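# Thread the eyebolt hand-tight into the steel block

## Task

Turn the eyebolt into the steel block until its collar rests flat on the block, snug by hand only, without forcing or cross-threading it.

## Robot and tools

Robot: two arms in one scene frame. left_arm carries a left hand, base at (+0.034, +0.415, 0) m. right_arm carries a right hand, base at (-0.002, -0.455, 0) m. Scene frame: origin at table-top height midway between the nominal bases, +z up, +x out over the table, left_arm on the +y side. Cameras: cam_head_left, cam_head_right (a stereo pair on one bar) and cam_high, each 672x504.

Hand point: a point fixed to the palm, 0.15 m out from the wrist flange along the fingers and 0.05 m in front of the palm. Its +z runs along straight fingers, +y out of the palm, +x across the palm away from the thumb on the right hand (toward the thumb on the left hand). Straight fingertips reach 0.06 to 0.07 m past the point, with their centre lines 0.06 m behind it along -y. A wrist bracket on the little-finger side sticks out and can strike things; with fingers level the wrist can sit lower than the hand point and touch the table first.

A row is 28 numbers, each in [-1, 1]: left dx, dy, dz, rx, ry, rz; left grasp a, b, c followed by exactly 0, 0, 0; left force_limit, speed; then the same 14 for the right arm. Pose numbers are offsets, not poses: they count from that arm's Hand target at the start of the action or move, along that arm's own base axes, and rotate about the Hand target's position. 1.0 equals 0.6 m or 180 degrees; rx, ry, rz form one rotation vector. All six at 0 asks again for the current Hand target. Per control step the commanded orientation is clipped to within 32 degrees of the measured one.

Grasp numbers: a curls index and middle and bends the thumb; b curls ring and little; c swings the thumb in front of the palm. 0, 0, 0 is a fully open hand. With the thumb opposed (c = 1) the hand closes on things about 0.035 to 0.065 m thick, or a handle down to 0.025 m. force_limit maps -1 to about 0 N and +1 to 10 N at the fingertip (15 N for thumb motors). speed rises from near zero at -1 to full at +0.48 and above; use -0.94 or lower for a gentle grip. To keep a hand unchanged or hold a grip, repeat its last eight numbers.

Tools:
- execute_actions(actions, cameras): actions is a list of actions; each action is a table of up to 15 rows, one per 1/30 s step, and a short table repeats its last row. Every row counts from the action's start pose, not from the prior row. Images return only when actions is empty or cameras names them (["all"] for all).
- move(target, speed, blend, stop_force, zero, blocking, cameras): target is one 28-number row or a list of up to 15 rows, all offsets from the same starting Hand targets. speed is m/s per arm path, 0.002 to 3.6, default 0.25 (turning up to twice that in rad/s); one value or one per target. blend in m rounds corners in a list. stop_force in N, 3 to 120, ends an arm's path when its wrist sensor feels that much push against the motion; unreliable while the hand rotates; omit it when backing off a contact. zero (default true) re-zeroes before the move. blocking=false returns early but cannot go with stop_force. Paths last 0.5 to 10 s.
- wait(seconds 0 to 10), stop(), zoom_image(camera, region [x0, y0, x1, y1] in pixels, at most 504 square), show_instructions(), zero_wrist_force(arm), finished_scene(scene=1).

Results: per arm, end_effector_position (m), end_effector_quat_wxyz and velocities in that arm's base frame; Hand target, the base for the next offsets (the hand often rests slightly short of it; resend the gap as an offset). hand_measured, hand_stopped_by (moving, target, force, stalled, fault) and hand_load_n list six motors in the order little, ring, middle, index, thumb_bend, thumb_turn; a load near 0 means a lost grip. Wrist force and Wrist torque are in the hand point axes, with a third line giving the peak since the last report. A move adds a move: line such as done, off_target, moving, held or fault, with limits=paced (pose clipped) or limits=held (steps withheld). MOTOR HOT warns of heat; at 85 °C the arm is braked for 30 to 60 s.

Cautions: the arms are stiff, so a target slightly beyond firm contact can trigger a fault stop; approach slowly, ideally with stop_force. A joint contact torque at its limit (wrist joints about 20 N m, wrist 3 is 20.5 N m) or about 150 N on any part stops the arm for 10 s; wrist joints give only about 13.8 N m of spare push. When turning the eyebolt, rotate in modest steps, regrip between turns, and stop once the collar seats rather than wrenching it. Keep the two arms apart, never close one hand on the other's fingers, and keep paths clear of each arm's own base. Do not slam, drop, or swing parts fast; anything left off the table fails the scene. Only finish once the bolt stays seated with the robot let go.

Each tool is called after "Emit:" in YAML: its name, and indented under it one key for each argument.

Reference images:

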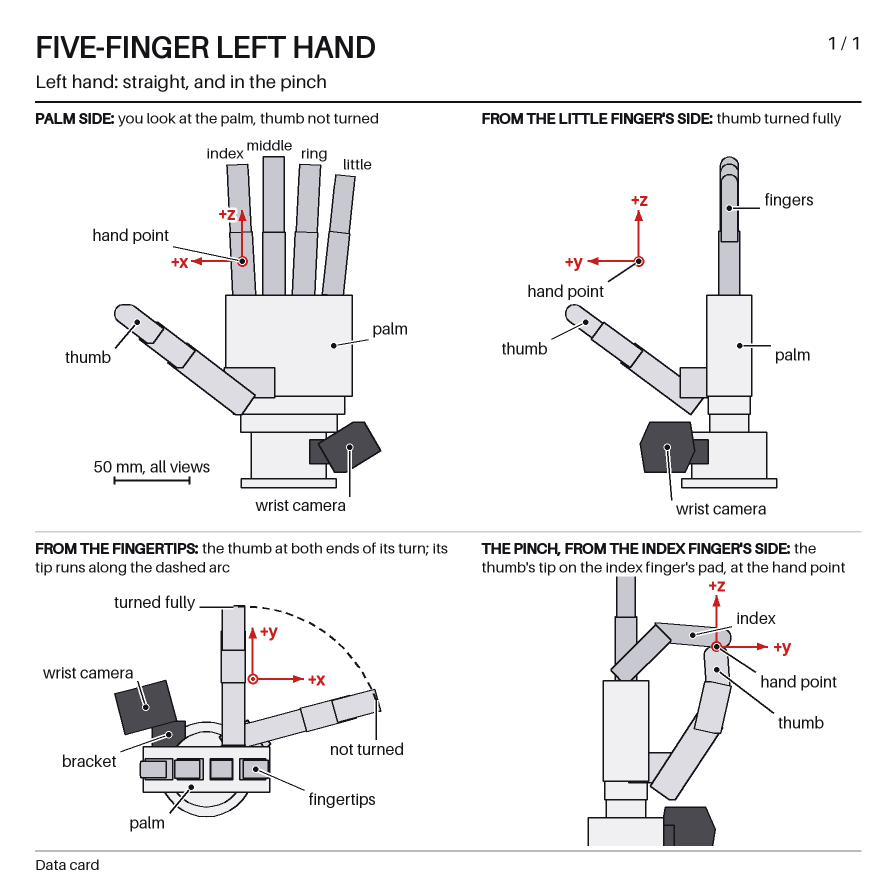

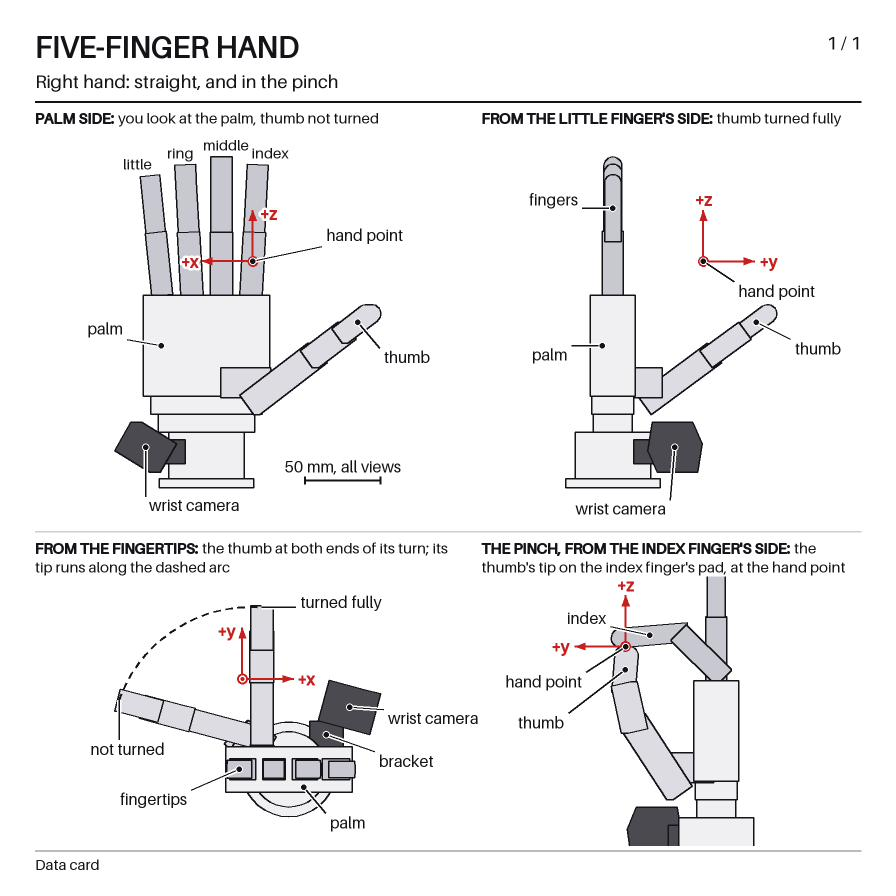

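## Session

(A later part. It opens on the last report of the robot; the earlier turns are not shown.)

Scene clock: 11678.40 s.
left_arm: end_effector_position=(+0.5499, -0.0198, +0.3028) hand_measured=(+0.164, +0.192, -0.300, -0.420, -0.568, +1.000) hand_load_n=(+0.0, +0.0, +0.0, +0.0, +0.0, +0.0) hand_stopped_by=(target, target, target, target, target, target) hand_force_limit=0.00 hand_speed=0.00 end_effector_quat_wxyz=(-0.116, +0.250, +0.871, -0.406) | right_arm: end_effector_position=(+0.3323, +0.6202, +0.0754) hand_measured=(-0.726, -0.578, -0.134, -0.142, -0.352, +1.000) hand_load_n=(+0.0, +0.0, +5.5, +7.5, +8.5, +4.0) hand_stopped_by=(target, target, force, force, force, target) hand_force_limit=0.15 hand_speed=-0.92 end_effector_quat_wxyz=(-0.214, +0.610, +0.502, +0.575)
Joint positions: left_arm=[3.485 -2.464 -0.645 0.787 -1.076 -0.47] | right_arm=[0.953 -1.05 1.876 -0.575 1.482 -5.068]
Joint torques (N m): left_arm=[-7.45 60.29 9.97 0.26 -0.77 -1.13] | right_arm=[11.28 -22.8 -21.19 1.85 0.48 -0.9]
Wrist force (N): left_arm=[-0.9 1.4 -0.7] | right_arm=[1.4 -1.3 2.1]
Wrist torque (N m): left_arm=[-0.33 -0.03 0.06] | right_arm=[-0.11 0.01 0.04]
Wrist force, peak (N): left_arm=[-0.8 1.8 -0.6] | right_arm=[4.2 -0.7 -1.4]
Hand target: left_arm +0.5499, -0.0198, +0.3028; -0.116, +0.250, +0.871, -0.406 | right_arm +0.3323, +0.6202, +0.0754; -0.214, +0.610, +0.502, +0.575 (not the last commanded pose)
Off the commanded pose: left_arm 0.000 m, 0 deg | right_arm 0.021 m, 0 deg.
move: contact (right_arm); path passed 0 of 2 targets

Emit:
move:
  target:
    - [0,0,0,0,0,0,0.35,0.6,1,0,0,0,0.0,0,0.0008,0.0012,0.0002,0,0,0,0.66,0.17,1,0,0,0,0.15,-0.92]
  speed: 0.006

Emit:
move:
  target:
    - [0,0,0,0,0,0,0.35,0.6,1,0,0,0,0.0,0,0,0,0,0,0,0,0.42,0.17,1,0,0,0,0.15,-0.85]
  speed: 0.01
  cameras: ["all"]

Emit:
zoom_image:
  camera: "cam_head_right"
  region: [280, 454, 304, 478]

Emit:
zoom_image:
  camera: "cam_high"
  region: [374, 160, 402, 188]

Scene clock: 11693.80 s.
left_arm: end_effector_position=(+0.5499, -0.0198, +0.3028) hand_measured=(+0.164, +0.192, -0.300, -0.420, -0.568, +1.000) hand_load_n=(+0.0, +0.0, +0.0, +0.0, +0.0, +0.0) hand_stopped_by=(target, target, target, target, target, target) hand_force_limit=0.00 hand_speed=0.00 end_effector_quat_wxyz=(-0.116, +0.250, +0.871, -0.406) | right_arm: end_effector_position=(+0.3328, +0.6209, +0.0755) hand_measured=(-0.726, -0.578, -0.134, -0.142, -0.352, +1.000) hand_load_n=(+0.0, +0.0, +5.0, +5.5, +10.0, +1.0) hand_stopped_by=(target, target, force, force, force, target) hand_force_limit=0.15 hand_speed=-0.92 end_effector_quat_wxyz=(-0.214, +0.610, +0.502, +0.575)
Joint positions: left_arm=[3.485 -2.464 -0.645 0.787 -1.076 -0.47] | right_arm=[0.953 -1.049 1.873 -0.573 1.482 -5.068]
Joint torques (N m): left_arm=[-8.78 61.39 9.33 0.43 -0.74 -1.45] | right_arm=[9.96 -25.01 -20.81 1.27 0.76 -1.1]
Wrist force (N): left_arm=[-0.8 1.6 -0.4] | right_arm=[0.6 -0.8 -0.2]
Wrist torque (N m): left_arm=[-0.33 -0.02 0.06] | right_arm=[-0.12 -0.08 0.02]
Wrist force, peak (N): left_arm=[-0.8 1.7 -0.6] | right_arm=[1.5 -1.7 2.3]
Hand target: left_arm +0.5499, -0.0198, +0.3028; -0.116, +0.250, +0.871, -0.406 | right_arm +0.3328, +0.6209, +0.0755; -0.214, +0.610, +0.502, +0.575
Off the commanded pose: left_arm 0.000 m, 0 deg | right_arm 0.000 m, 0 deg.
move: done

Scene clock: 11694.40 s.
left_arm: end_effector_position=(+0.5499, -0.0198, +0.3028) hand_measured=(+0.164, +0.192, -0.300, -0.420, -0.568, +1.000) hand_load_n=(+0.0, +0.0, +0.0, +0.0, +0.0, +0.0) hand_stopped_by=(target, target, target, target, target, target) hand_force_limit=0.00 hand_speed=0.00 end_effector_quat_wxyz=(-0.116, +0.250, +0.871, -0.406) | right_arm: end_effector_position=(+0.3328, +0.6209, +0.0755) hand_measured=(-0.702, -0.614, -0.268, -0.194, -0.386, +1.000) hand_load_n=(+0.0, +0.0, +0.0, +0.0, +0.0, +0.0) hand_stopped_by=(target, target, target, target, target, target) hand_force_limit=0.15 hand_speed=-0.85 end_effector_quat_wxyz=(-0.214, +0.610, +0.502, +0.575)
Joint positions: left_arm=[3.485 -2.464 -0.645 0.787 -1.076 -0.47] | right_arm=[0.953 -1.049 1.873 -0.573 1.482 -5.068]
Joint torques (N m): left_arm=[-7.49 60.76 9.73 0.39 -0.91 -1.08] | right_arm=[10.03 -29.51 -10.45 -0.2 0.71 -0.39]
Wrist force (N): left_arm=[-0.7 1.4 -0.6] | right_arm=[1.1 -0.7 -0.2]
Wrist torque (N m): left_arm=[-0.35 -0.04 0.08] | right_arm=[-0.13 -0.06 0.03]
Wrist force, peak (N): left_arm=[-1.1 1.6 -0.8] | right_arm=[1.1 -0.8 -0.6]
Hand target: left_arm +0.5499, -0.0198, +0.3028; -0.116, +0.250, +0.871, -0.406 | right_arm +0.3328, +0.6209, +0.0755; -0.214, +0.610, +0.502, +0.575
Off the commanded pose: left_arm 0.000 m, 0 deg | right_arm 0.000 m, 0 deg.
move: done

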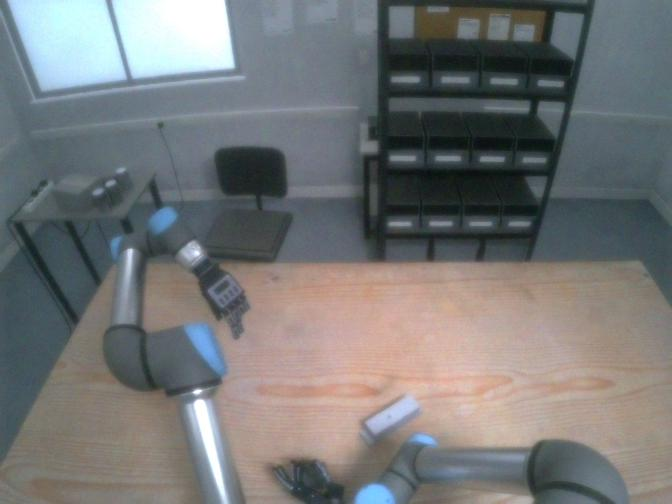

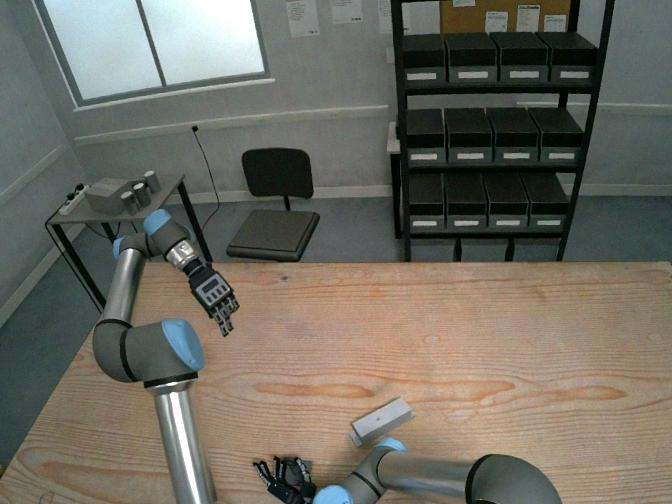

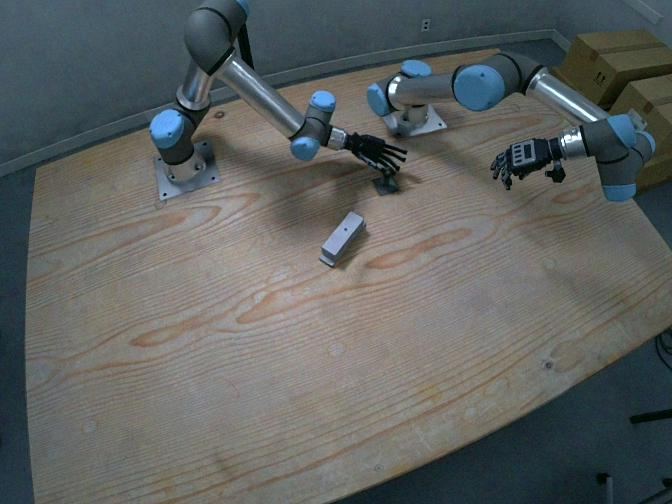

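Scaled by 21.000 from the camera's 672x504 image, which has a finer 960x720 frame.

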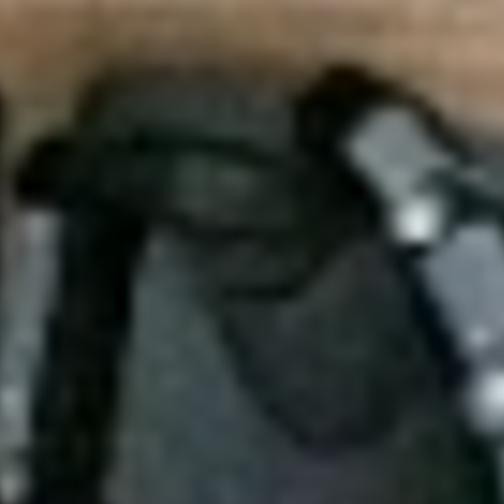

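Scaled by 18.000 from the camera's 672x504 image, which has a finer 960x720 frame.

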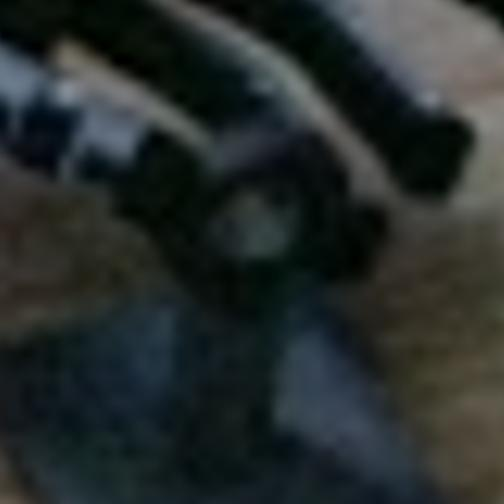

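Emit:
move:
  target:
    - [0,0,0,0,0,0,0.35,0.6,1,0,0,0,0.0,0,0,0,0,0,0,0,0.27,0.17,1,0,0,0,0.15,-0.8]
  speed: 0.01

Emit:
move:
  target:
    - [0,0,0,0,0,0,0.35,0.6,1,0,0,0,0.0,0,0,0,0.04,0,0,0,0.27,0.17,1,0,0,0,0.15,-0.8]
    - [0,0,0,0,0,0,0.35,0.6,1,0,0,0,0.0,0,0,0,0.2,0,0,0,0.27,0.17,1,0,0,0,0.15,-0.8]
  speed: [0.015,0.05]
  stop_force: 4
  cameras: ["all"]

Emit:
zoom_image:
  camera: "cam_head_right"
  region: [276, 446, 304, 474]

Emit:
zoom_image:
  camera: "cam_high"
  region: [374, 156, 406, 188]

Scene clock: 11708.00 s.
left_arm: end_effector_position=(+0.5499, -0.0198, +0.3028) hand_measured=(+0.164, +0.192, -0.300, -0.420, -0.568, +1.000) hand_load_n=(+0.0, +0.0, +0.0, +0.0, +0.0, +0.0) hand_stopped_by=(target, target, target, target, target, target) hand_force_limit=0.00 hand_speed=0.00 end_effector_quat_wxyz=(-0.116, +0.250, +0.871, -0.406) | right_arm: end_effector_position=(+0.3328, +0.6209, +0.0755) hand_measured=(-0.688, -0.636, -0.568, -0.494, -0.498, +1.000) hand_load_n=(+0.0, +0.0, +0.0, +0.0, +0.0, +0.0) hand_stopped_by=(target, target, target, target, target, target) hand_force_limit=0.15 hand_speed=-0.80 end_effector_quat_wxyz=(-0.214, +0.610, +0.502, +0.575)
Joint positions: left_arm=[3.485 -2.464 -0.645 0.787 -1.076 -0.47] | right_arm=[0.953 -1.049 1.873 -0.573 1.482 -5.068]
Joint torques (N m): left_arm=[-8.25 61.29 8.97 0.23 -0.82 -0.92] | right_arm=[8.5 -53.57 -7.57 -3.65 0.69 1.5]
Wrist force (N): left_arm=[-0.7 1.3 -0.7] | right_arm=[1.1 -0.7 -0.4]
Wrist torque (N m): left_arm=[-0.36 -0.05 0.08] | right_arm=[-0.11 -0.06 0.02]
Wrist force, peak (N): left_arm=[-0.8 1.7 -0.7] | right_arm=[1.3 -0.9 -0.6]
Hand target: left_arm +0.5499, -0.0198, +0.3028; -0.116, +0.250, +0.871, -0.406 | right_arm +0.3328, +0.6209, +0.0755; -0.214, +0.610, +0.502, +0.575
Off the commanded pose: left_arm 0.000 m, 0 deg | right_arm 0.000 m, 0 deg.
move: done

Scene clock: 11712.63 s.
left_arm: end_effector_position=(+0.5499, -0.0198, +0.3028) hand_measured=(+0.164, +0.192, -0.300, -0.420, -0.568, +1.000) hand_load_n=(+0.0, +0.0, +0.5, +0.0, +0.0, +0.0) hand_stopped_by=(target, target, target, target, target, target) hand_force_limit=0.00 hand_speed=0.00 end_effector_quat_wxyz=(-0.116, +0.250, +0.871, -0.406) | right_arm: end_effector_position=(+0.3328, +0.6209, +0.1955) hand_measured=(-0.688, -0.636, -0.568, -0.494, -0.498, +1.000) hand_load_n=(+0.0, +0.0, +0.5, +0.0, +0.0, +0.5) hand_stopped_by=(target, target, target, target, target, target) hand_force_limit=0.15 hand_speed=-0.80 end_effector_quat_wxyz=(-0.214, +0.610, +0.502, +0.575)
Joint positions: left_arm=[3.485 -2.464 -0.645 0.787 -1.076 -0.47] | right_arm=[0.953 -1.232 1.768 -0.285 1.482 -5.068]
Joint torques (N m): left_arm=[-7.63 61.99 9.08 0.37 -0.8 -1.2] | right_arm=[7.38 -19.96 -8.96 -3.76 0.01 0.9]
Wrist force (N): left_arm=[-0.7 1.3 -0.6] | right_arm=[0.9 -0.4 -0.3]
Wrist torque (N m): left_arm=[-0.36 -0.05 0.09] | right_arm=[-0.08 -0.05 0.02]
Wrist force, peak (N): left_arm=[-0.9 1.7 -0.8] | right_arm=[1.2 -0.8 -0.6]
Hand target: left_arm +0.5499, -0.0198, +0.3028; -0.116, +0.250, +0.871, -0.406 | right_arm +0.3328, +0.6209, +0.1955; -0.214, +0.610, +0.502, +0.575
Off the commanded pose: left_arm 0.000 m, 0 deg | right_arm 0.000 m, 0 deg.
move: done

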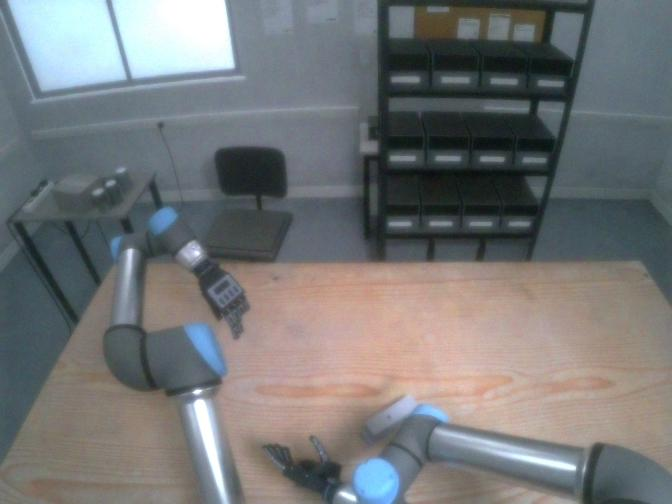

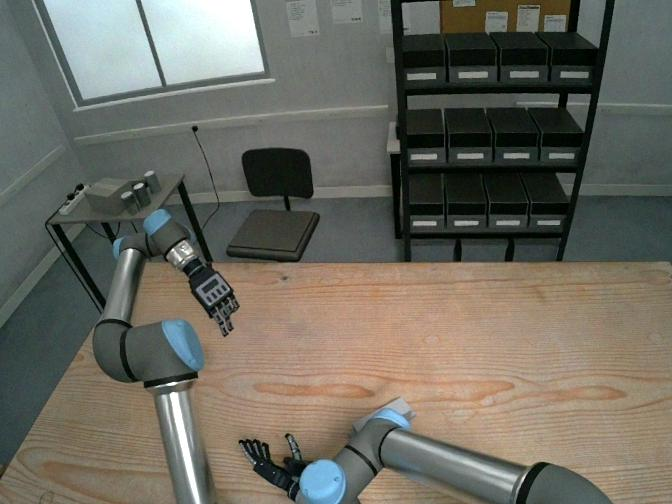

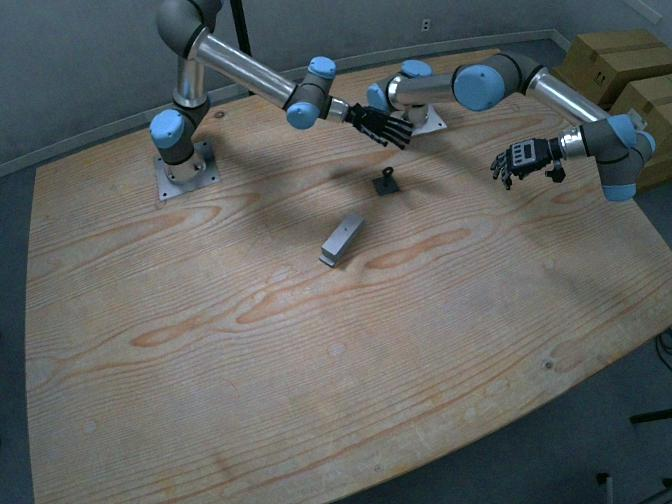

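Scaled by 18.000 from the camera's 672x504 image, which has a finer 960x720 frame.

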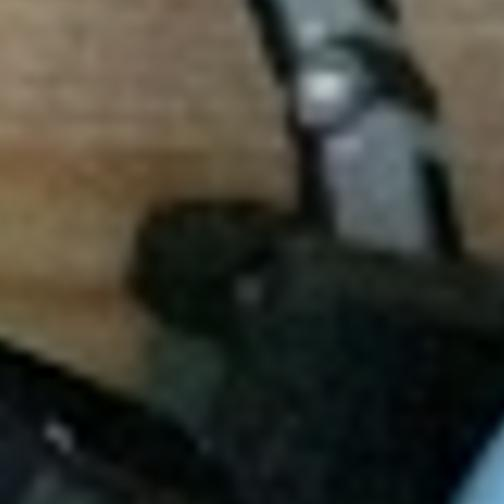

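Scaled by 15.750 from the camera's 672x504 image, which has a finer 960x720 frame.

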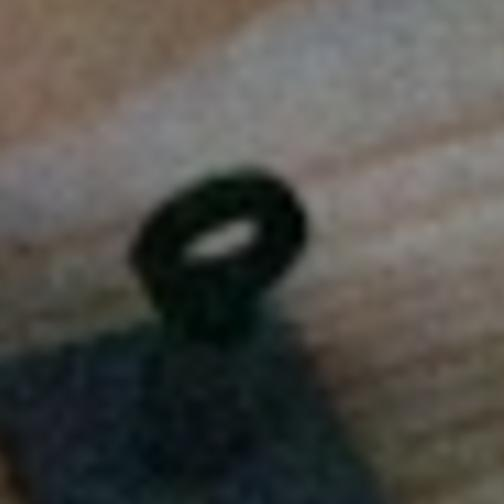

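Emit:
move:
  target:
    - [0,0,0,0,0,0,0.35,0.6,1,0,0,0,0.0,0,0.0,-0.05,0.15,0,0,0,0.27,0.17,1,0,0,0,0.15,-0.8]
    - [0,0,0,0,0,0,0.35,0.6,1,0,0,0,0.0,0,0.18,-0.6,0.17,0,0,-0.19,0.27,0.17,1,0,0,0,0.15,-0.8]
    - [0,0,0,0,0,0,0.35,0.6,1,0,0,0,0.0,0,0.16,-1.2,0.17,0,0,-0.389,0.27,0.17,1,0,0,0,0.15,-0.8]
  speed: 0.2
  blend: 0.05
  cameras: ["all"]

Emit:
zoom_image:
  camera: "cam_head_right"
  region: [274, 444, 306, 476]

Emit:
zoom_image:
  camera: "cam_high"
  region: [374, 156, 406, 188]

Emit:
zoom_image:
  camera: "cam_head_left"
  region: [292, 444, 324, 476]

every number of target 3 of 3 must lie in its column's range; nothing of the call was run
Scene clock: 11855.00 s.
left_arm: end_effector_position=(+0.5499, -0.0198, +0.3028) hand_measured=(+0.164, +0.192, -0.300, -0.420, -0.568, +1.000) hand_load_n=(+0.0, +0.0, +0.0, +0.0, +0.0, +0.0) hand_stopped_by=(target, target, target, target, target, target) hand_force_limit=0.00 hand_speed=0.00 end_effector_quat_wxyz=(-0.116, +0.250, +0.871, -0.406) | right_arm: end_effector_position=(+0.3328, +0.6209, +0.1955) hand_measured=(-0.688, -0.636, -0.568, -0.494, -0.498, +1.000) hand_load_n=(+0.0, +0.0, +0.0, +0.0, +0.0, +0.0) hand_stopped_by=(target, target, target, target, target, target) hand_force_limit=0.15 hand_speed=-0.80 end_effector_quat_wxyz=(-0.214, +0.610, +0.502, +0.575)
Joint positions: left_arm=[3.485 -2.464 -0.645 0.787 -1.076 -0.47] | right_arm=[0.953 -1.232 1.768 -0.285 1.482 -5.068]
Joint torques (N m): left_arm=[-7.91 60.84 9.21 0.21 -0.81 -0.95] | right_arm=[6.9 -19.72 -8.83 -4.06 0.11 0.67]
Wrist force (N): left_arm=[-0.8 1.7 -0.5] | right_arm=[1.0 -0.4 -0.2]
Wrist torque (N m): left_arm=[-0.31 -0.03 0.06] | right_arm=[-0.08 -0.08 0.03]
Wrist force, peak (N): left_arm=[-0.8 1.7 -0.5] | right_arm=[0.9 -0.7 -0.5]
Hand target: left_arm +0.5499, -0.0198, +0.3028; -0.116, +0.250, +0.871, -0.406 | right_arm +0.3328, +0.6209, +0.1955; -0.214, +0.610, +0.502, +0.575
Off the commanded pose: left_arm 0.000 m, 0 deg | right_arm 0.000 m, 0 deg.

Scaled by 15.750 from the camera's 672x504 image, which has a finer 960x720 frame.
This view is cut from an older image: the scene may have changed since it was taken.

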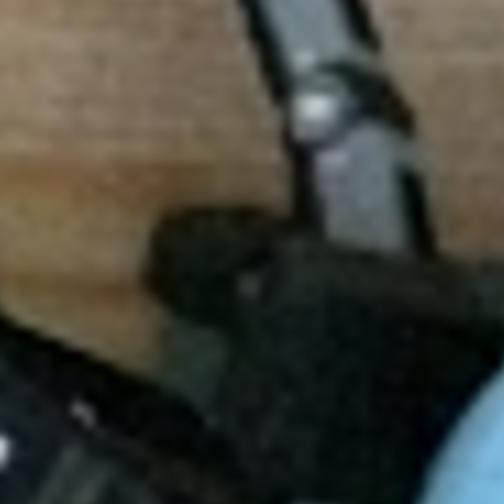

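Scaled by 15.750 from the camera's 672x504 image, which has a finer 960x720 frame.
This view is cut from an older image: the scene may have changed since it was taken.

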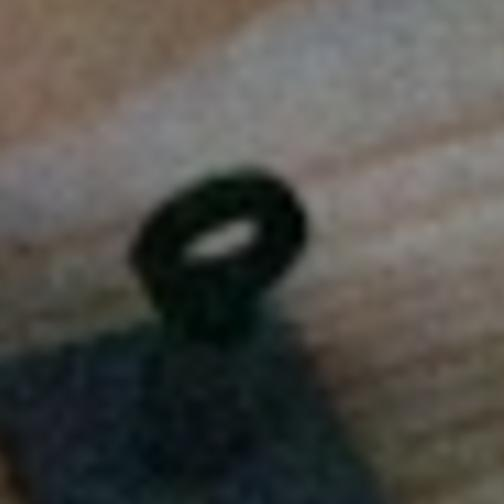

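Scaled by 15.750 from the camera's 672x504 image, which has a finer 960x720 frame.
This view is cut from an older image: the scene may have changed since it was taken.

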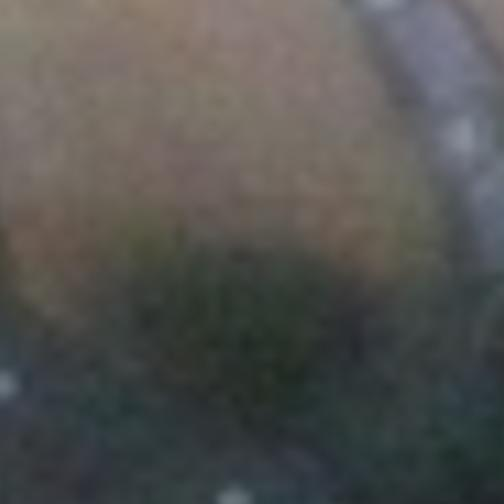

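Emit:
execute_actions:
  actions: []
  cameras: ["all"]

Scene clock: 11898.30 s.
left_arm: end_effector_position=(+0.5499, -0.0198, +0.3028) hand_measured=(+0.164, +0.192, -0.300, -0.420, -0.568, +1.000) hand_load_n=(+0.0, +0.0, +0.0, +0.0, +0.0, +0.0) hand_stopped_by=(target, target, target, target, target, target) hand_force_limit=0.00 hand_speed=0.00 end_effector_quat_wxyz=(-0.116, +0.250, +0.871, -0.406) | right_arm: end_effector_position=(+0.3328, +0.6209, +0.1955) hand_measured=(-0.688, -0.636, -0.568, -0.494, -0.498, +1.000) hand_load_n=(+0.0, +0.0, +0.0, +0.0, -0.5, +0.0) hand_stopped_by=(target, target, target, target, target, target) hand_force_limit=0.15 hand_speed=-0.80 end_effector_quat_wxyz=(-0.214, +0.610, +0.502, +0.575)
Joint positions: left_arm=[3.485 -2.464 -0.645 0.787 -1.076 -0.47] | right_arm=[0.953 -1.232 1.768 -0.285 1.482 -5.068]
Joint velocities: within noise
Joint torques (N m): left_arm=[-7.68 60.84 9.65 0.34 -0.91 -1.08] | right_arm=[5.96 -19.09 -8.73 -3.79 -0.06 0.66]
Wrist force (N): left_arm=[-0.7 1.5 -0.5] | right_arm=[0.9 -0.4 -0.3]
Wrist torque (N m): left_arm=[-0.35 -0.04 0.07] | right_arm=[-0.09 -0.06 0.02]
Wrist force, peak (N): left_arm=[-0.9 1.7 -0.7] | right_arm=[0.9 -0.7 -0.4]
Hand target: left_arm +0.5499, -0.0198, +0.3028; -0.116, +0.250, +0.871, -0.406 | right_arm +0.3328, +0.6209, +0.1955; -0.214, +0.610, +0.502, +0.575
Off the commanded pose: left_arm 0.000 m, 0 deg | right_arm 0.000 m, 0 deg.

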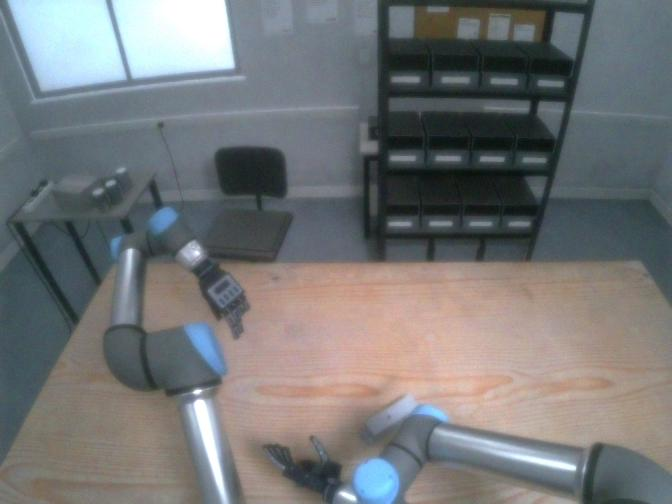

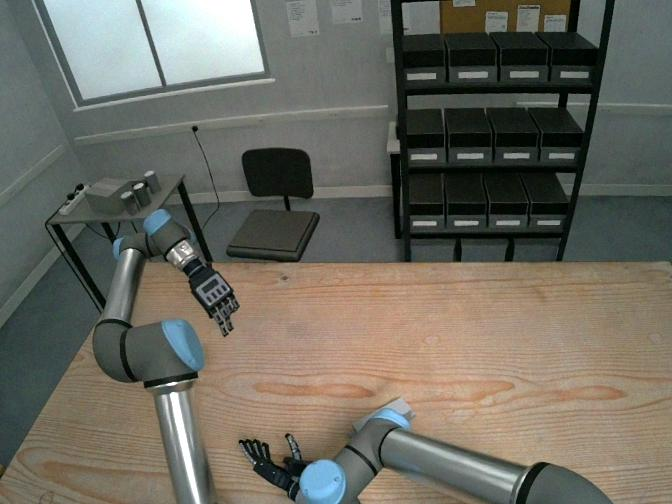

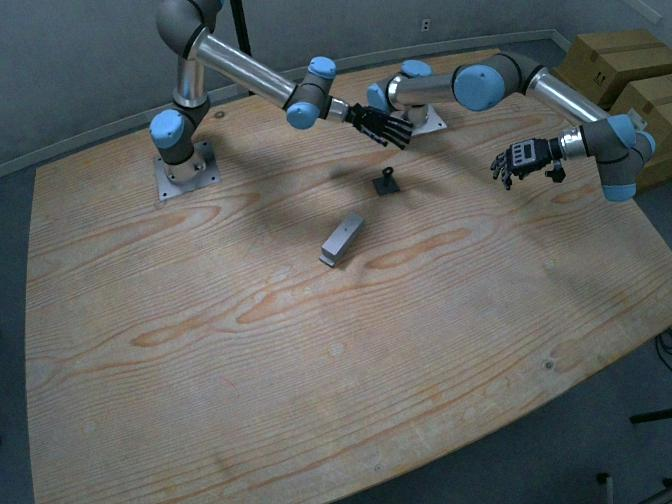

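Emit:
move:
  target:
    - [0,0,0,0,0,0,0.35,0.6,1,0,0,0,0.0,0,0,0,0.174,0,0,0,0.27,0.17,1,0,0,0,0.15,-0.8]
    - [0,0,0,0,0,0,0.35,0.6,1,0,0,0,0.0,0,0.1787,-0.618,0.174,0,0,-0.1944,0.27,0.17,1,0,0,0,0.15,-0.8]
  blend: [0.03,0]
  speed: 0.25

Emit:
move:
  target: [0,0,0,0,0,0,0.35,0.6,1,0,0,0,0.0,0,-0.0167,-0.5833,0,0,0,-0.1944,0.27,0.17,1,0,0,0,0.15,-0.8]
  speed: 0.25
  cameras: ["all"]

Scene clock: 12078.00 s.
left_arm: end_effector_position=(+0.5499, -0.0198, +0.3028) hand_measured=(+0.164, +0.192, -0.300, -0.420, -0.568, +1.000) hand_load_n=(+0.0, +0.0, +0.0, +0.0, +0.0, +0.0) hand_stopped_by=(target, target, target, target, target, target) hand_force_limit=0.00 hand_speed=0.00 end_effector_quat_wxyz=(-0.116, +0.250, +0.871, -0.406) | right_arm: end_effector_position=(+0.4399, +0.2502, +0.2999) hand_measured=(-0.688, -0.636, -0.568, -0.494, -0.498, +1.000) hand_load_n=(+0.0, +0.0, +0.0, +0.0, +0.0, +0.0) hand_stopped_by=(target, target, target, target, target, target) hand_force_limit=0.15 hand_speed=-0.80 end_effector_quat_wxyz=(-0.031, +0.732, +0.295, +0.613)
Joint positions: left_arm=[3.485 -2.464 -0.645 0.787 -1.076 -0.47] | right_arm=[0.34 -1.807 2.087 -0.029 1.48 -5.069]
Joint torques (N m): left_arm=[-7.67 60.42 9.28 0.35 -0.93 -1.06] | right_arm=[-11.14 -6.34 -28.6 -3.96 -0.55 1.57]
Wrist force (N): left_arm=[-0.7 1.4 -0.6] | right_arm=[1.5 -0.6 -0.7]
Wrist torque (N m): left_arm=[-0.34 -0.04 0.07] | right_arm=[-0.08 -0.14 0.04]
Wrist force, peak (N): left_arm=[-1.2 1.5 -0.8] | right_arm=[3.0 -3.1 -0.1]
Hand target: left_arm +0.5499, -0.0198, +0.3028; -0.116, +0.250, +0.871, -0.406 | right_arm +0.4400, +0.2501, +0.2999; -0.031, +0.732, +0.295, +0.613
Off the commanded pose: left_arm 0.000 m, 0 deg | right_arm 0.000 m, 0 deg.
move: done

Scene clock: 12079.93 s.
left_arm: end_effector_position=(+0.5499, -0.0198, +0.3028) hand_measured=(+0.164, +0.192, -0.300, -0.420, -0.568, +1.000) hand_load_n=(+0.0, +0.0, +0.0, +0.0, +0.0, -0.5) hand_stopped_by=(target, target, target, target, target, target) hand_force_limit=0.00 hand_speed=0.00 end_effector_quat_wxyz=(-0.116, +0.250, +0.871, -0.406) | right_arm: end_effector_position=(+0.4300, -0.0998, +0.3000) hand_measured=(-0.688, -0.636, -0.568, -0.494, -0.498, +1.000) hand_load_n=(+0.0, +0.0, +0.0, +0.0, +0.0, +0.0) hand_stopped_by=(target, target, target, target, target, target) hand_force_limit=0.15 hand_speed=-0.80 end_effector_quat_wxyz=(+0.155, +0.787, +0.062, +0.594)
Joint positions: left_arm=[3.485 -2.464 -0.645 0.787 -1.076 -0.47] | right_arm=[-0.665 -2.066 2.245 0.102 1.099 -5.176]
Joint torques (N m): left_arm=[-8.38 60.72 8.23 0.5 -0.8 -1.21] | right_arm=[-11.04 -0.41 -9.98 1.72 -0.45 1.5]
Wrist force (N): left_arm=[-0.8 1.6 -0.5] | right_arm=[1.4 -0.7 -0.7]
Wrist torque (N m): left_arm=[-0.33 -0.03 0.07] | right_arm=[-0.08 -0.10 0.09]
Wrist force, peak (N): left_arm=[-0.9 1.7 -0.7] | right_arm=[3.1 -4.0 0.0]
Hand target: left_arm +0.5499, -0.0198, +0.3028; -0.116, +0.250, +0.871, -0.406 | right_arm +0.4300, -0.0999, +0.2999; +0.155, +0.787, +0.062, +0.594
Off the commanded pose: left_arm 0.000 m, 0 deg | right_arm 0.000 m, 0 deg.
move: done

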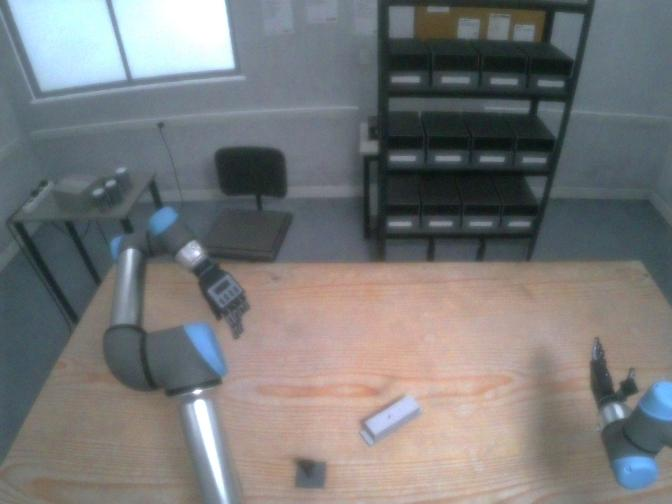

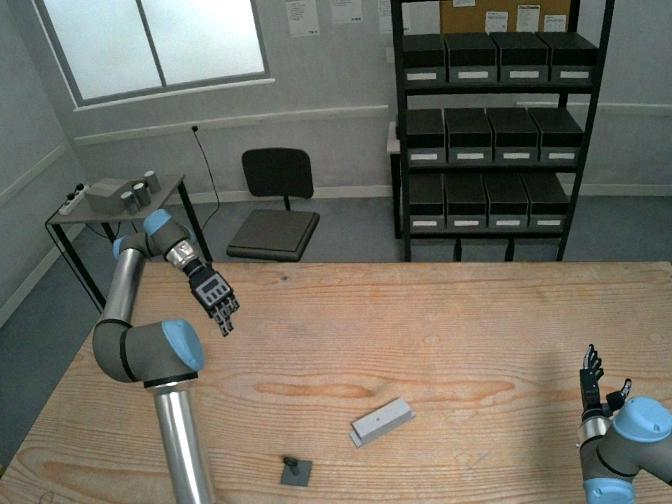

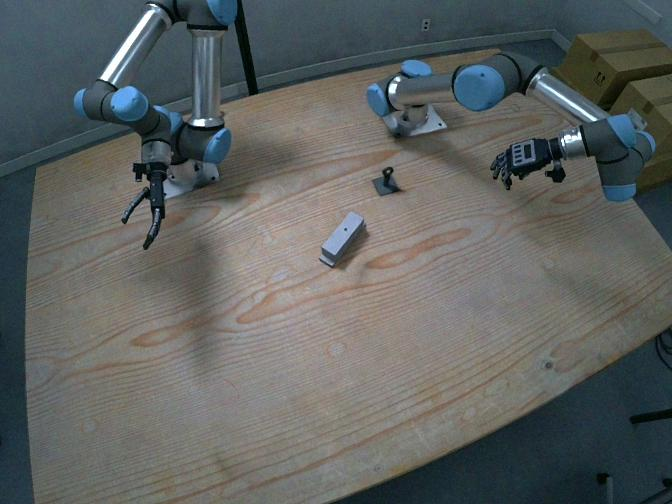

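Emit:
zoom_image:
  camera: "cam_high"
  region: [310, 150, 430, 280]

Emit:
zoom_image:
  camera: "cam_head_right"
  region: [260, 385, 430, 500]

Emit:
zoom_image:
  camera: "cam_head_left"
  region: [270, 385, 440, 500]

Scaled by 3.877 from the camera's 672x504 image, which has a finer 960x720 frame.

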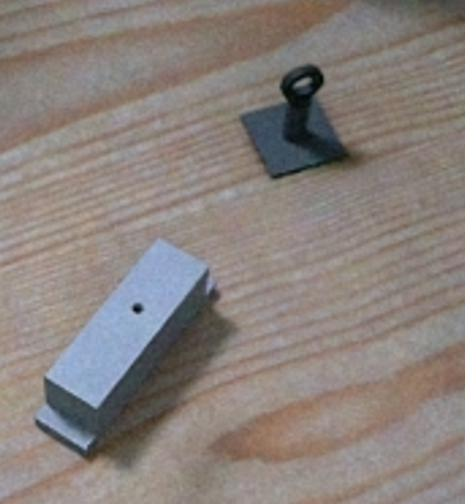

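Scaled by 2.965 from the camera's 672x504 image, which has a finer 960x720 frame.

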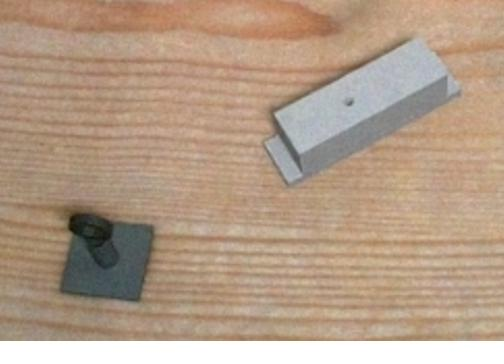

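Scaled by 2.965 from the camera's 672x504 image, which has a finer 960x720 frame.

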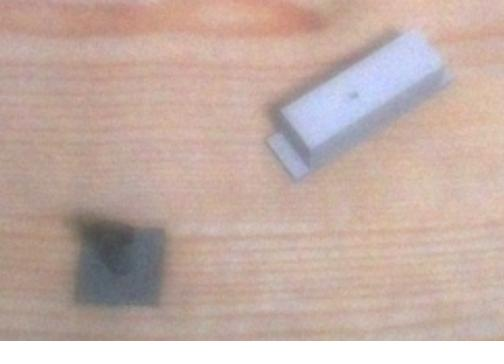

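Emit:
zoom_image:
  camera: "cam_high"
  region: [368, 155, 408, 200]

Emit:
zoom_image:
  camera: "cam_head_right"
  region: [270, 445, 320, 490]

Scaled by 11.200 from the camera's 672x504 image, which has a finer 960x720 frame.

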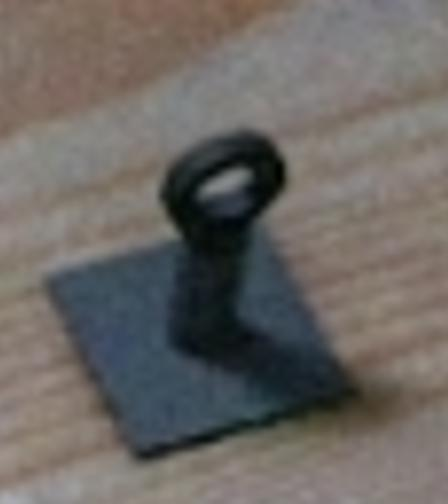

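Scaled by 10.080 from the camera's 672x504 image, which has a finer 960x720 frame.

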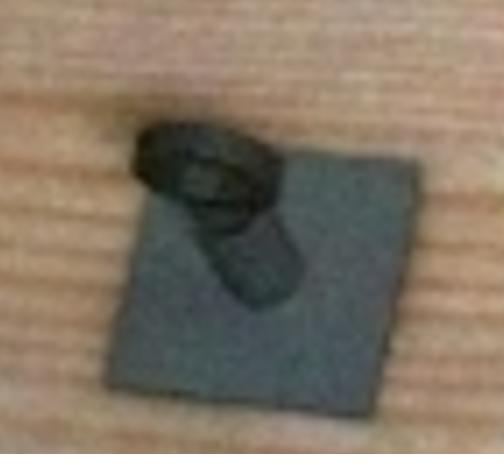

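Emit:
move:
  target: [-0.1665,-0.217,0.0287,0.2353,-0.1472,0,0,0,0,0,0,0,0.0,0,0,0,0,0,0,0,0.27,0.17,1,0,0,0,0.15,-0.8]
  speed: 0.25

Scene clock: 12174.83 s.
left_arm: end_effector_position=(+0.4500, -0.1500, +0.3201) hand_measured=(-1.000, -1.000, -1.000, -1.000, -1.000, -1.000) hand_load_n=(+0.0, +0.0, +0.0, +0.0, +0.0, +0.0) hand_stopped_by=(target, target, target, target, target, target) hand_force_limit=0.00 hand_speed=0.00 end_effector_quat_wxyz=(+0.000, +0.276, +0.961, +0.000) | right_arm: end_effector_position=(+0.4300, -0.0999, +0.2999) hand_measured=(-0.688, -0.636, -0.568, -0.494, -0.498, +1.000) hand_load_n=(+0.0, +0.0, +0.0, +0.0, +0.0, +0.0) hand_stopped_by=(target, target, target, target, target, target) hand_force_limit=0.15 hand_speed=-0.80 end_effector_quat_wxyz=(+0.155, +0.787, +0.062, +0.594)
Joint positions: left_arm=[2.96 -2.02 -1.058 1.507 -1.57 -1.193] | right_arm=[-0.665 -2.066 2.245 0.102 1.099 -5.176]
Joint torques (N m): left_arm=[-8.5 23.24 32.04 -3.18 -1.49 -1.09] | right_arm=[-10.5 -5.04 -10.33 1.88 -0.54 0.89]
Wrist force (N): left_arm=[-0.9 0.8 0.1] | right_arm=[1.3 -0.6 -0.8]
Wrist torque (N m): left_arm=[-0.34 0.00 0.15] | right_arm=[-0.05 -0.08 0.08]
Wrist force, peak (N): left_arm=[1.8 5.4 -3.3] | right_arm=[1.4 -0.9 -0.9]
Hand target: left_arm +0.4500, -0.1500, +0.3200; +0.000, +0.276, +0.961, +0.000 | right_arm +0.4300, -0.0999, +0.2999; +0.155, +0.787, +0.062, +0.594
Off the commanded pose: left_arm 0.000 m, 0 deg | right_arm 0.000 m, 0 deg.
move: done

Emit:
move:
  target:
    - [-0.1167,-0.1167,-0.0333,0,0,0.5917,0,0,0,0,0,0,0.0,0,0,0,0,0,0,0,0.27,0.17,1,0,0,0,0.15,-0.8]
    - [-0.2405,-0.2408,-0.0333,0,0,-0.8167,0,0,0,0,0,0,0.0,0,0,0,0,0,0,0,0.27,0.17,1,0,0,0,0.15,-0.8]
  speed: 0.5
  blend: [0.01,0]
  cameras: ["all"]

Scene clock: 12191.77 s.
left_arm: end_effector_position=(+0.3057, -0.2945, +0.3001) hand_measured=(-1.000, -1.000, -1.000, -1.000, -1.000, -1.000) hand_load_n=(+0.0, +0.0, +0.0, +0.0, +0.0, +0.0) hand_stopped_by=(target, target, target, target, target, target) hand_force_limit=0.00 hand_speed=0.00 end_effector_quat_wxyz=(+0.000, +1.000, +0.008, +0.000) end_effector_velocity=(+0.000, +0.000, +0.000) end_effector_angular_velocity=(-0.001, +0.001, +0.007) | right_arm: end_effector_position=(+0.4300, -0.0999, +0.2999) hand_measured=(-0.688, -0.636, -0.568, -0.494, -0.498, +1.000) hand_load_n=(+0.0, +0.0, +0.0, +0.0, +0.0, +0.5) hand_stopped_by=(target, target, target, target, target, target) hand_force_limit=0.15 hand_speed=-0.80 end_effector_quat_wxyz=(+0.155, +0.787, +0.062, +0.594)
Joint positions: left_arm=[2.811 -1.676 -1.555 1.66 -1.571 -5.06] | right_arm=[-0.665 -2.066 2.245 0.102 1.099 -5.176]
Joint velocities: left_arm=[-0.001 0 0 -0.001 0.001 -0.007] | right_arm=[within noise]
Joint torques (N m): left_arm=[1.25 11.07 31.45 -5.16 1.18 -1.28] | right_arm=[-9.5 -5.17 -10.59 1.68 -0.61 -1.06]
Wrist force (N): left_arm=[-0.7 1.0 0.1] | right_arm=[1.2 -0.7 -0.9]
Wrist torque (N m): left_arm=[-0.30 -0.03 0.15] | right_arm=[-0.08 -0.07 0.08]
Wrist force, peak (N): left_arm=[-0.9 1.8 -0.2] | right_arm=[1.5 -0.8 -0.9]
Hand target: left_arm +0.3057, -0.2945, +0.3001; +0.000, +1.000, +0.008, +0.000 | right_arm +0.4300, -0.0999, +0.2999; +0.155, +0.787, +0.062, +0.594
Off the commanded pose: left_arm 0.000 m, 0 deg | right_arm 0.000 m, 0 deg.
move: done

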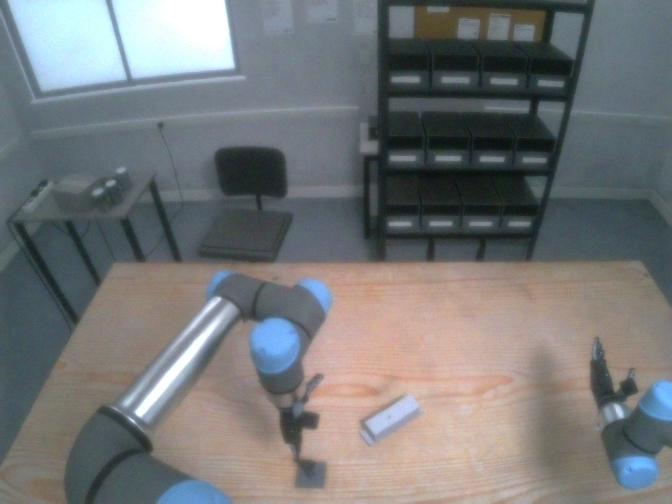

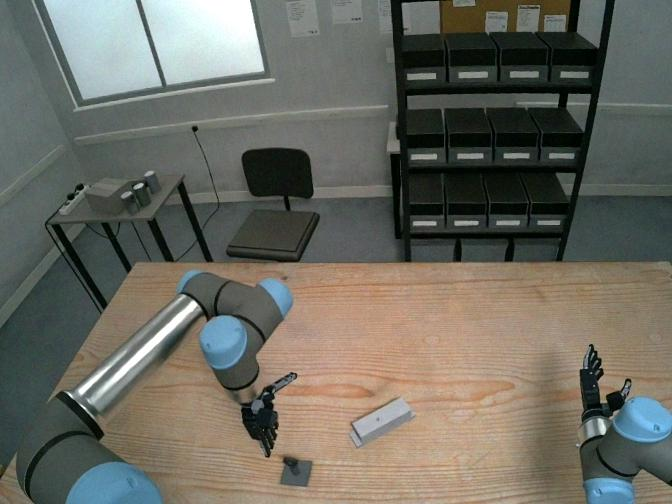

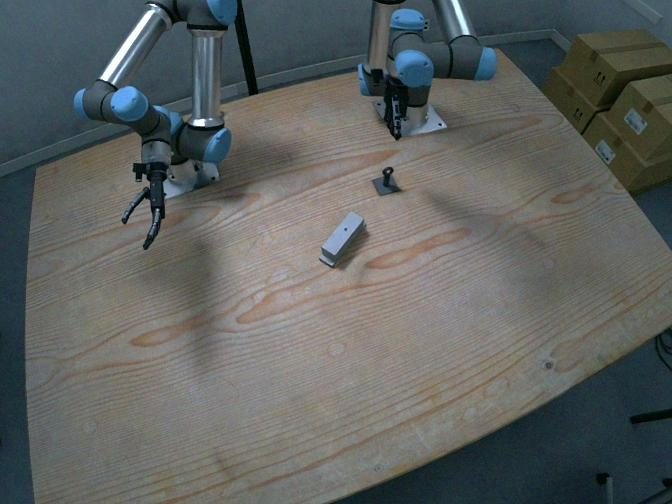

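Emit:
zoom_image:
  camera: "cam_head_right"
  region: [230, 360, 330, 490]

Emit:
zoom_image:
  camera: "cam_high"
  region: [350, 70, 440, 200]

Emit:
zoom_image:
  camera: "cam_head_left"
  region: [250, 360, 350, 490]

Scaled by 3.877 from the camera's 672x504 image, which has a finer 960x720 frame.

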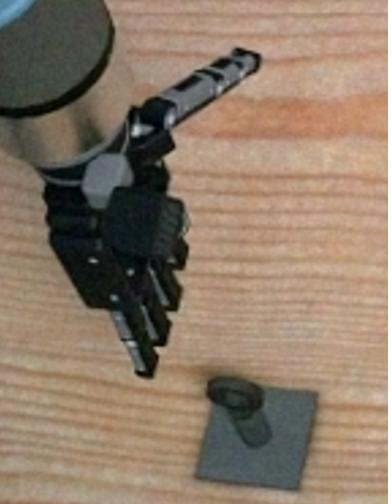

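Scaled by 3.877 from the camera's 672x504 image, which has a finer 960x720 frame.

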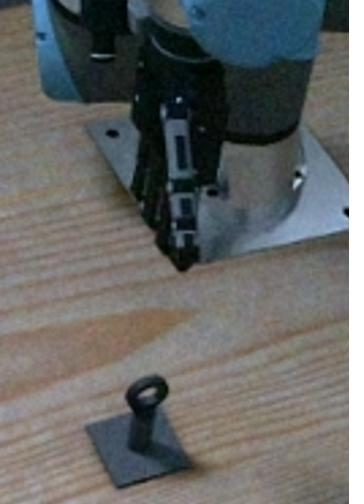

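Scaled by 3.877 from the camera's 672x504 image, which has a finer 960x720 frame.

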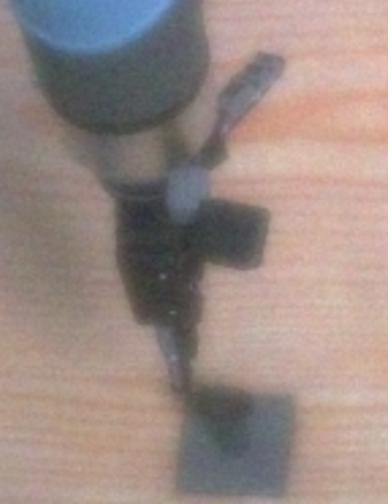

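Emit:
move:
  target: [0,0,-0.1667,0,0,0,0,0,1,0,0,0,0.0,0,0,0,0,0,0,0,0.27,0.17,1,0,0,0,0.15,-0.8]
  speed: 0.2
  cameras: ["all"]

Emit:
zoom_image:
  camera: "cam_high"
  region: [350, 90, 430, 200]

Emit:
zoom_image:
  camera: "cam_head_right"
  region: [240, 390, 330, 500]

Scene clock: 12215.13 s.
left_arm: end_effector_position=(+0.3057, -0.2945, +0.2000) hand_measured=(-1.000, -1.000, -1.000, -1.000, -0.650, +1.000) hand_load_n=(+0.0, +0.0, +0.0, +0.0, +0.0, +0.0) hand_stopped_by=(target, target, target, target, target, target) hand_force_limit=0.00 hand_speed=0.00 end_effector_quat_wxyz=(+0.000, +1.000, +0.008, +0.000) | right_arm: end_effector_position=(+0.4300, -0.0999, +0.2999) hand_measured=(-0.688, -0.636, -0.568, -0.494, -0.498, +1.000) hand_load_n=(+0.0, +0.0, +0.0, +0.0, +0.0, +0.0) hand_stopped_by=(target, target, target, target, target, target) hand_force_limit=0.15 hand_speed=-0.80 end_effector_quat_wxyz=(+0.155, +0.787, +0.062, +0.594)
Joint positions: left_arm=[2.811 -1.726 -1.759 1.914 -1.571 -5.06] | right_arm=[-0.665 -2.066 2.245 0.102 1.099 -5.176]
Joint torques (N m): left_arm=[8.08 30.75 6.86 0.91 0.56 -1.12] | right_arm=[-9.58 -5.18 -10.09 1.68 -0.58 -1.7]
Wrist force (N): left_arm=[-0.7 0.8 0.1] | right_arm=[1.3 -0.8 -0.6]
Wrist torque (N m): left_arm=[-0.33 0.00 0.13] | right_arm=[-0.09 -0.09 0.08]
Wrist force, peak (N): left_arm=[-0.8 1.1 1.8] | right_arm=[1.3 -1.0 -0.9]
Hand target: left_arm +0.3057, -0.2945, +0.2000; +0.000, +1.000, +0.008, +0.000 | right_arm +0.4300, -0.0999, +0.2999; +0.155, +0.787, +0.062, +0.594
Off the commanded pose: left_arm 0.000 m, 0 deg | right_arm 0.000 m, 0 deg.
move: done

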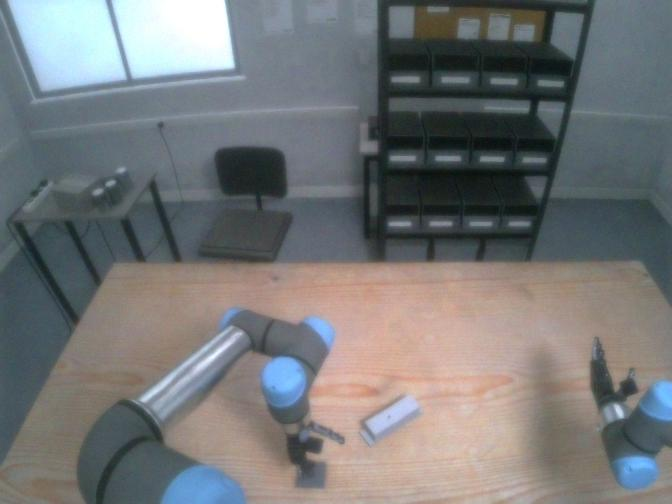

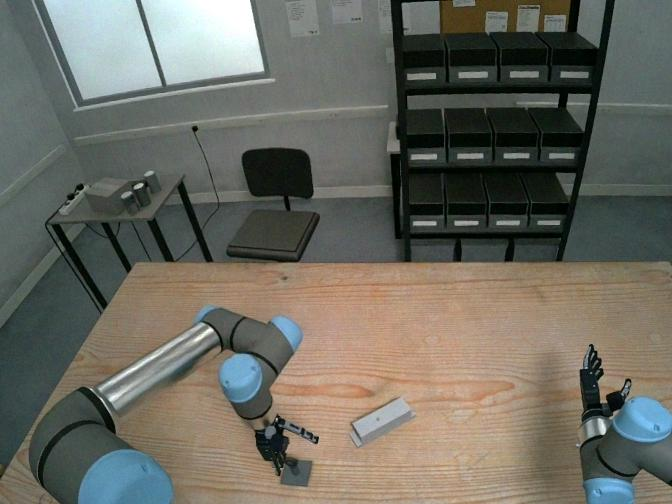

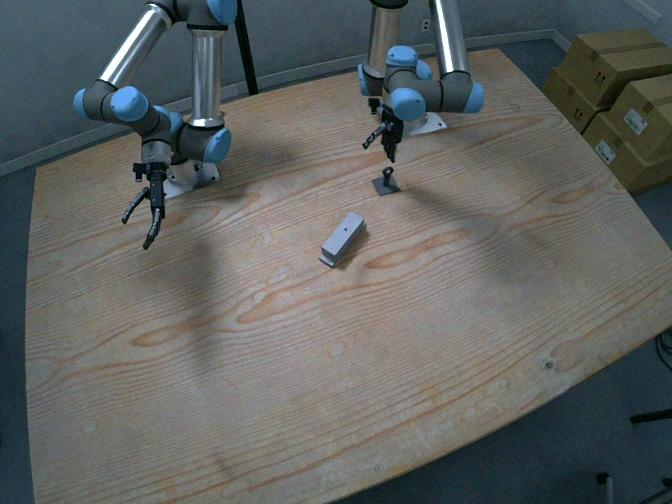

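Scaled by 4.582 from the camera's 672x504 image, which has a finer 960x720 frame.

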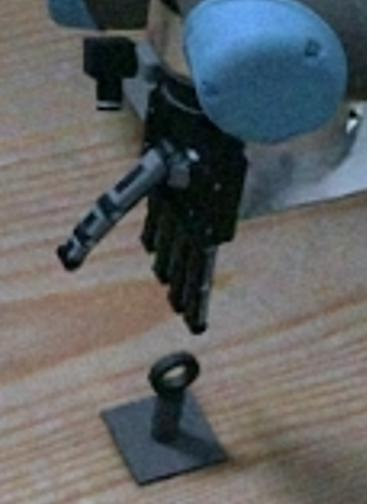

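Scaled by 4.582 from the camera's 672x504 image, which has a finer 960x720 frame.

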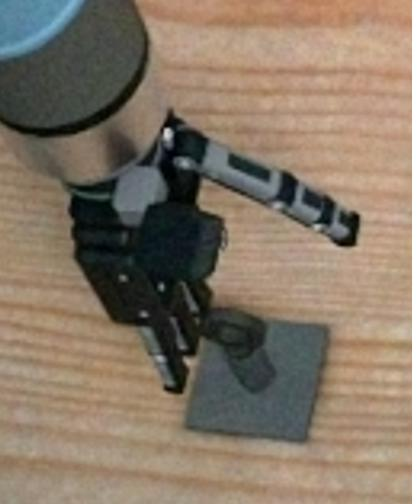

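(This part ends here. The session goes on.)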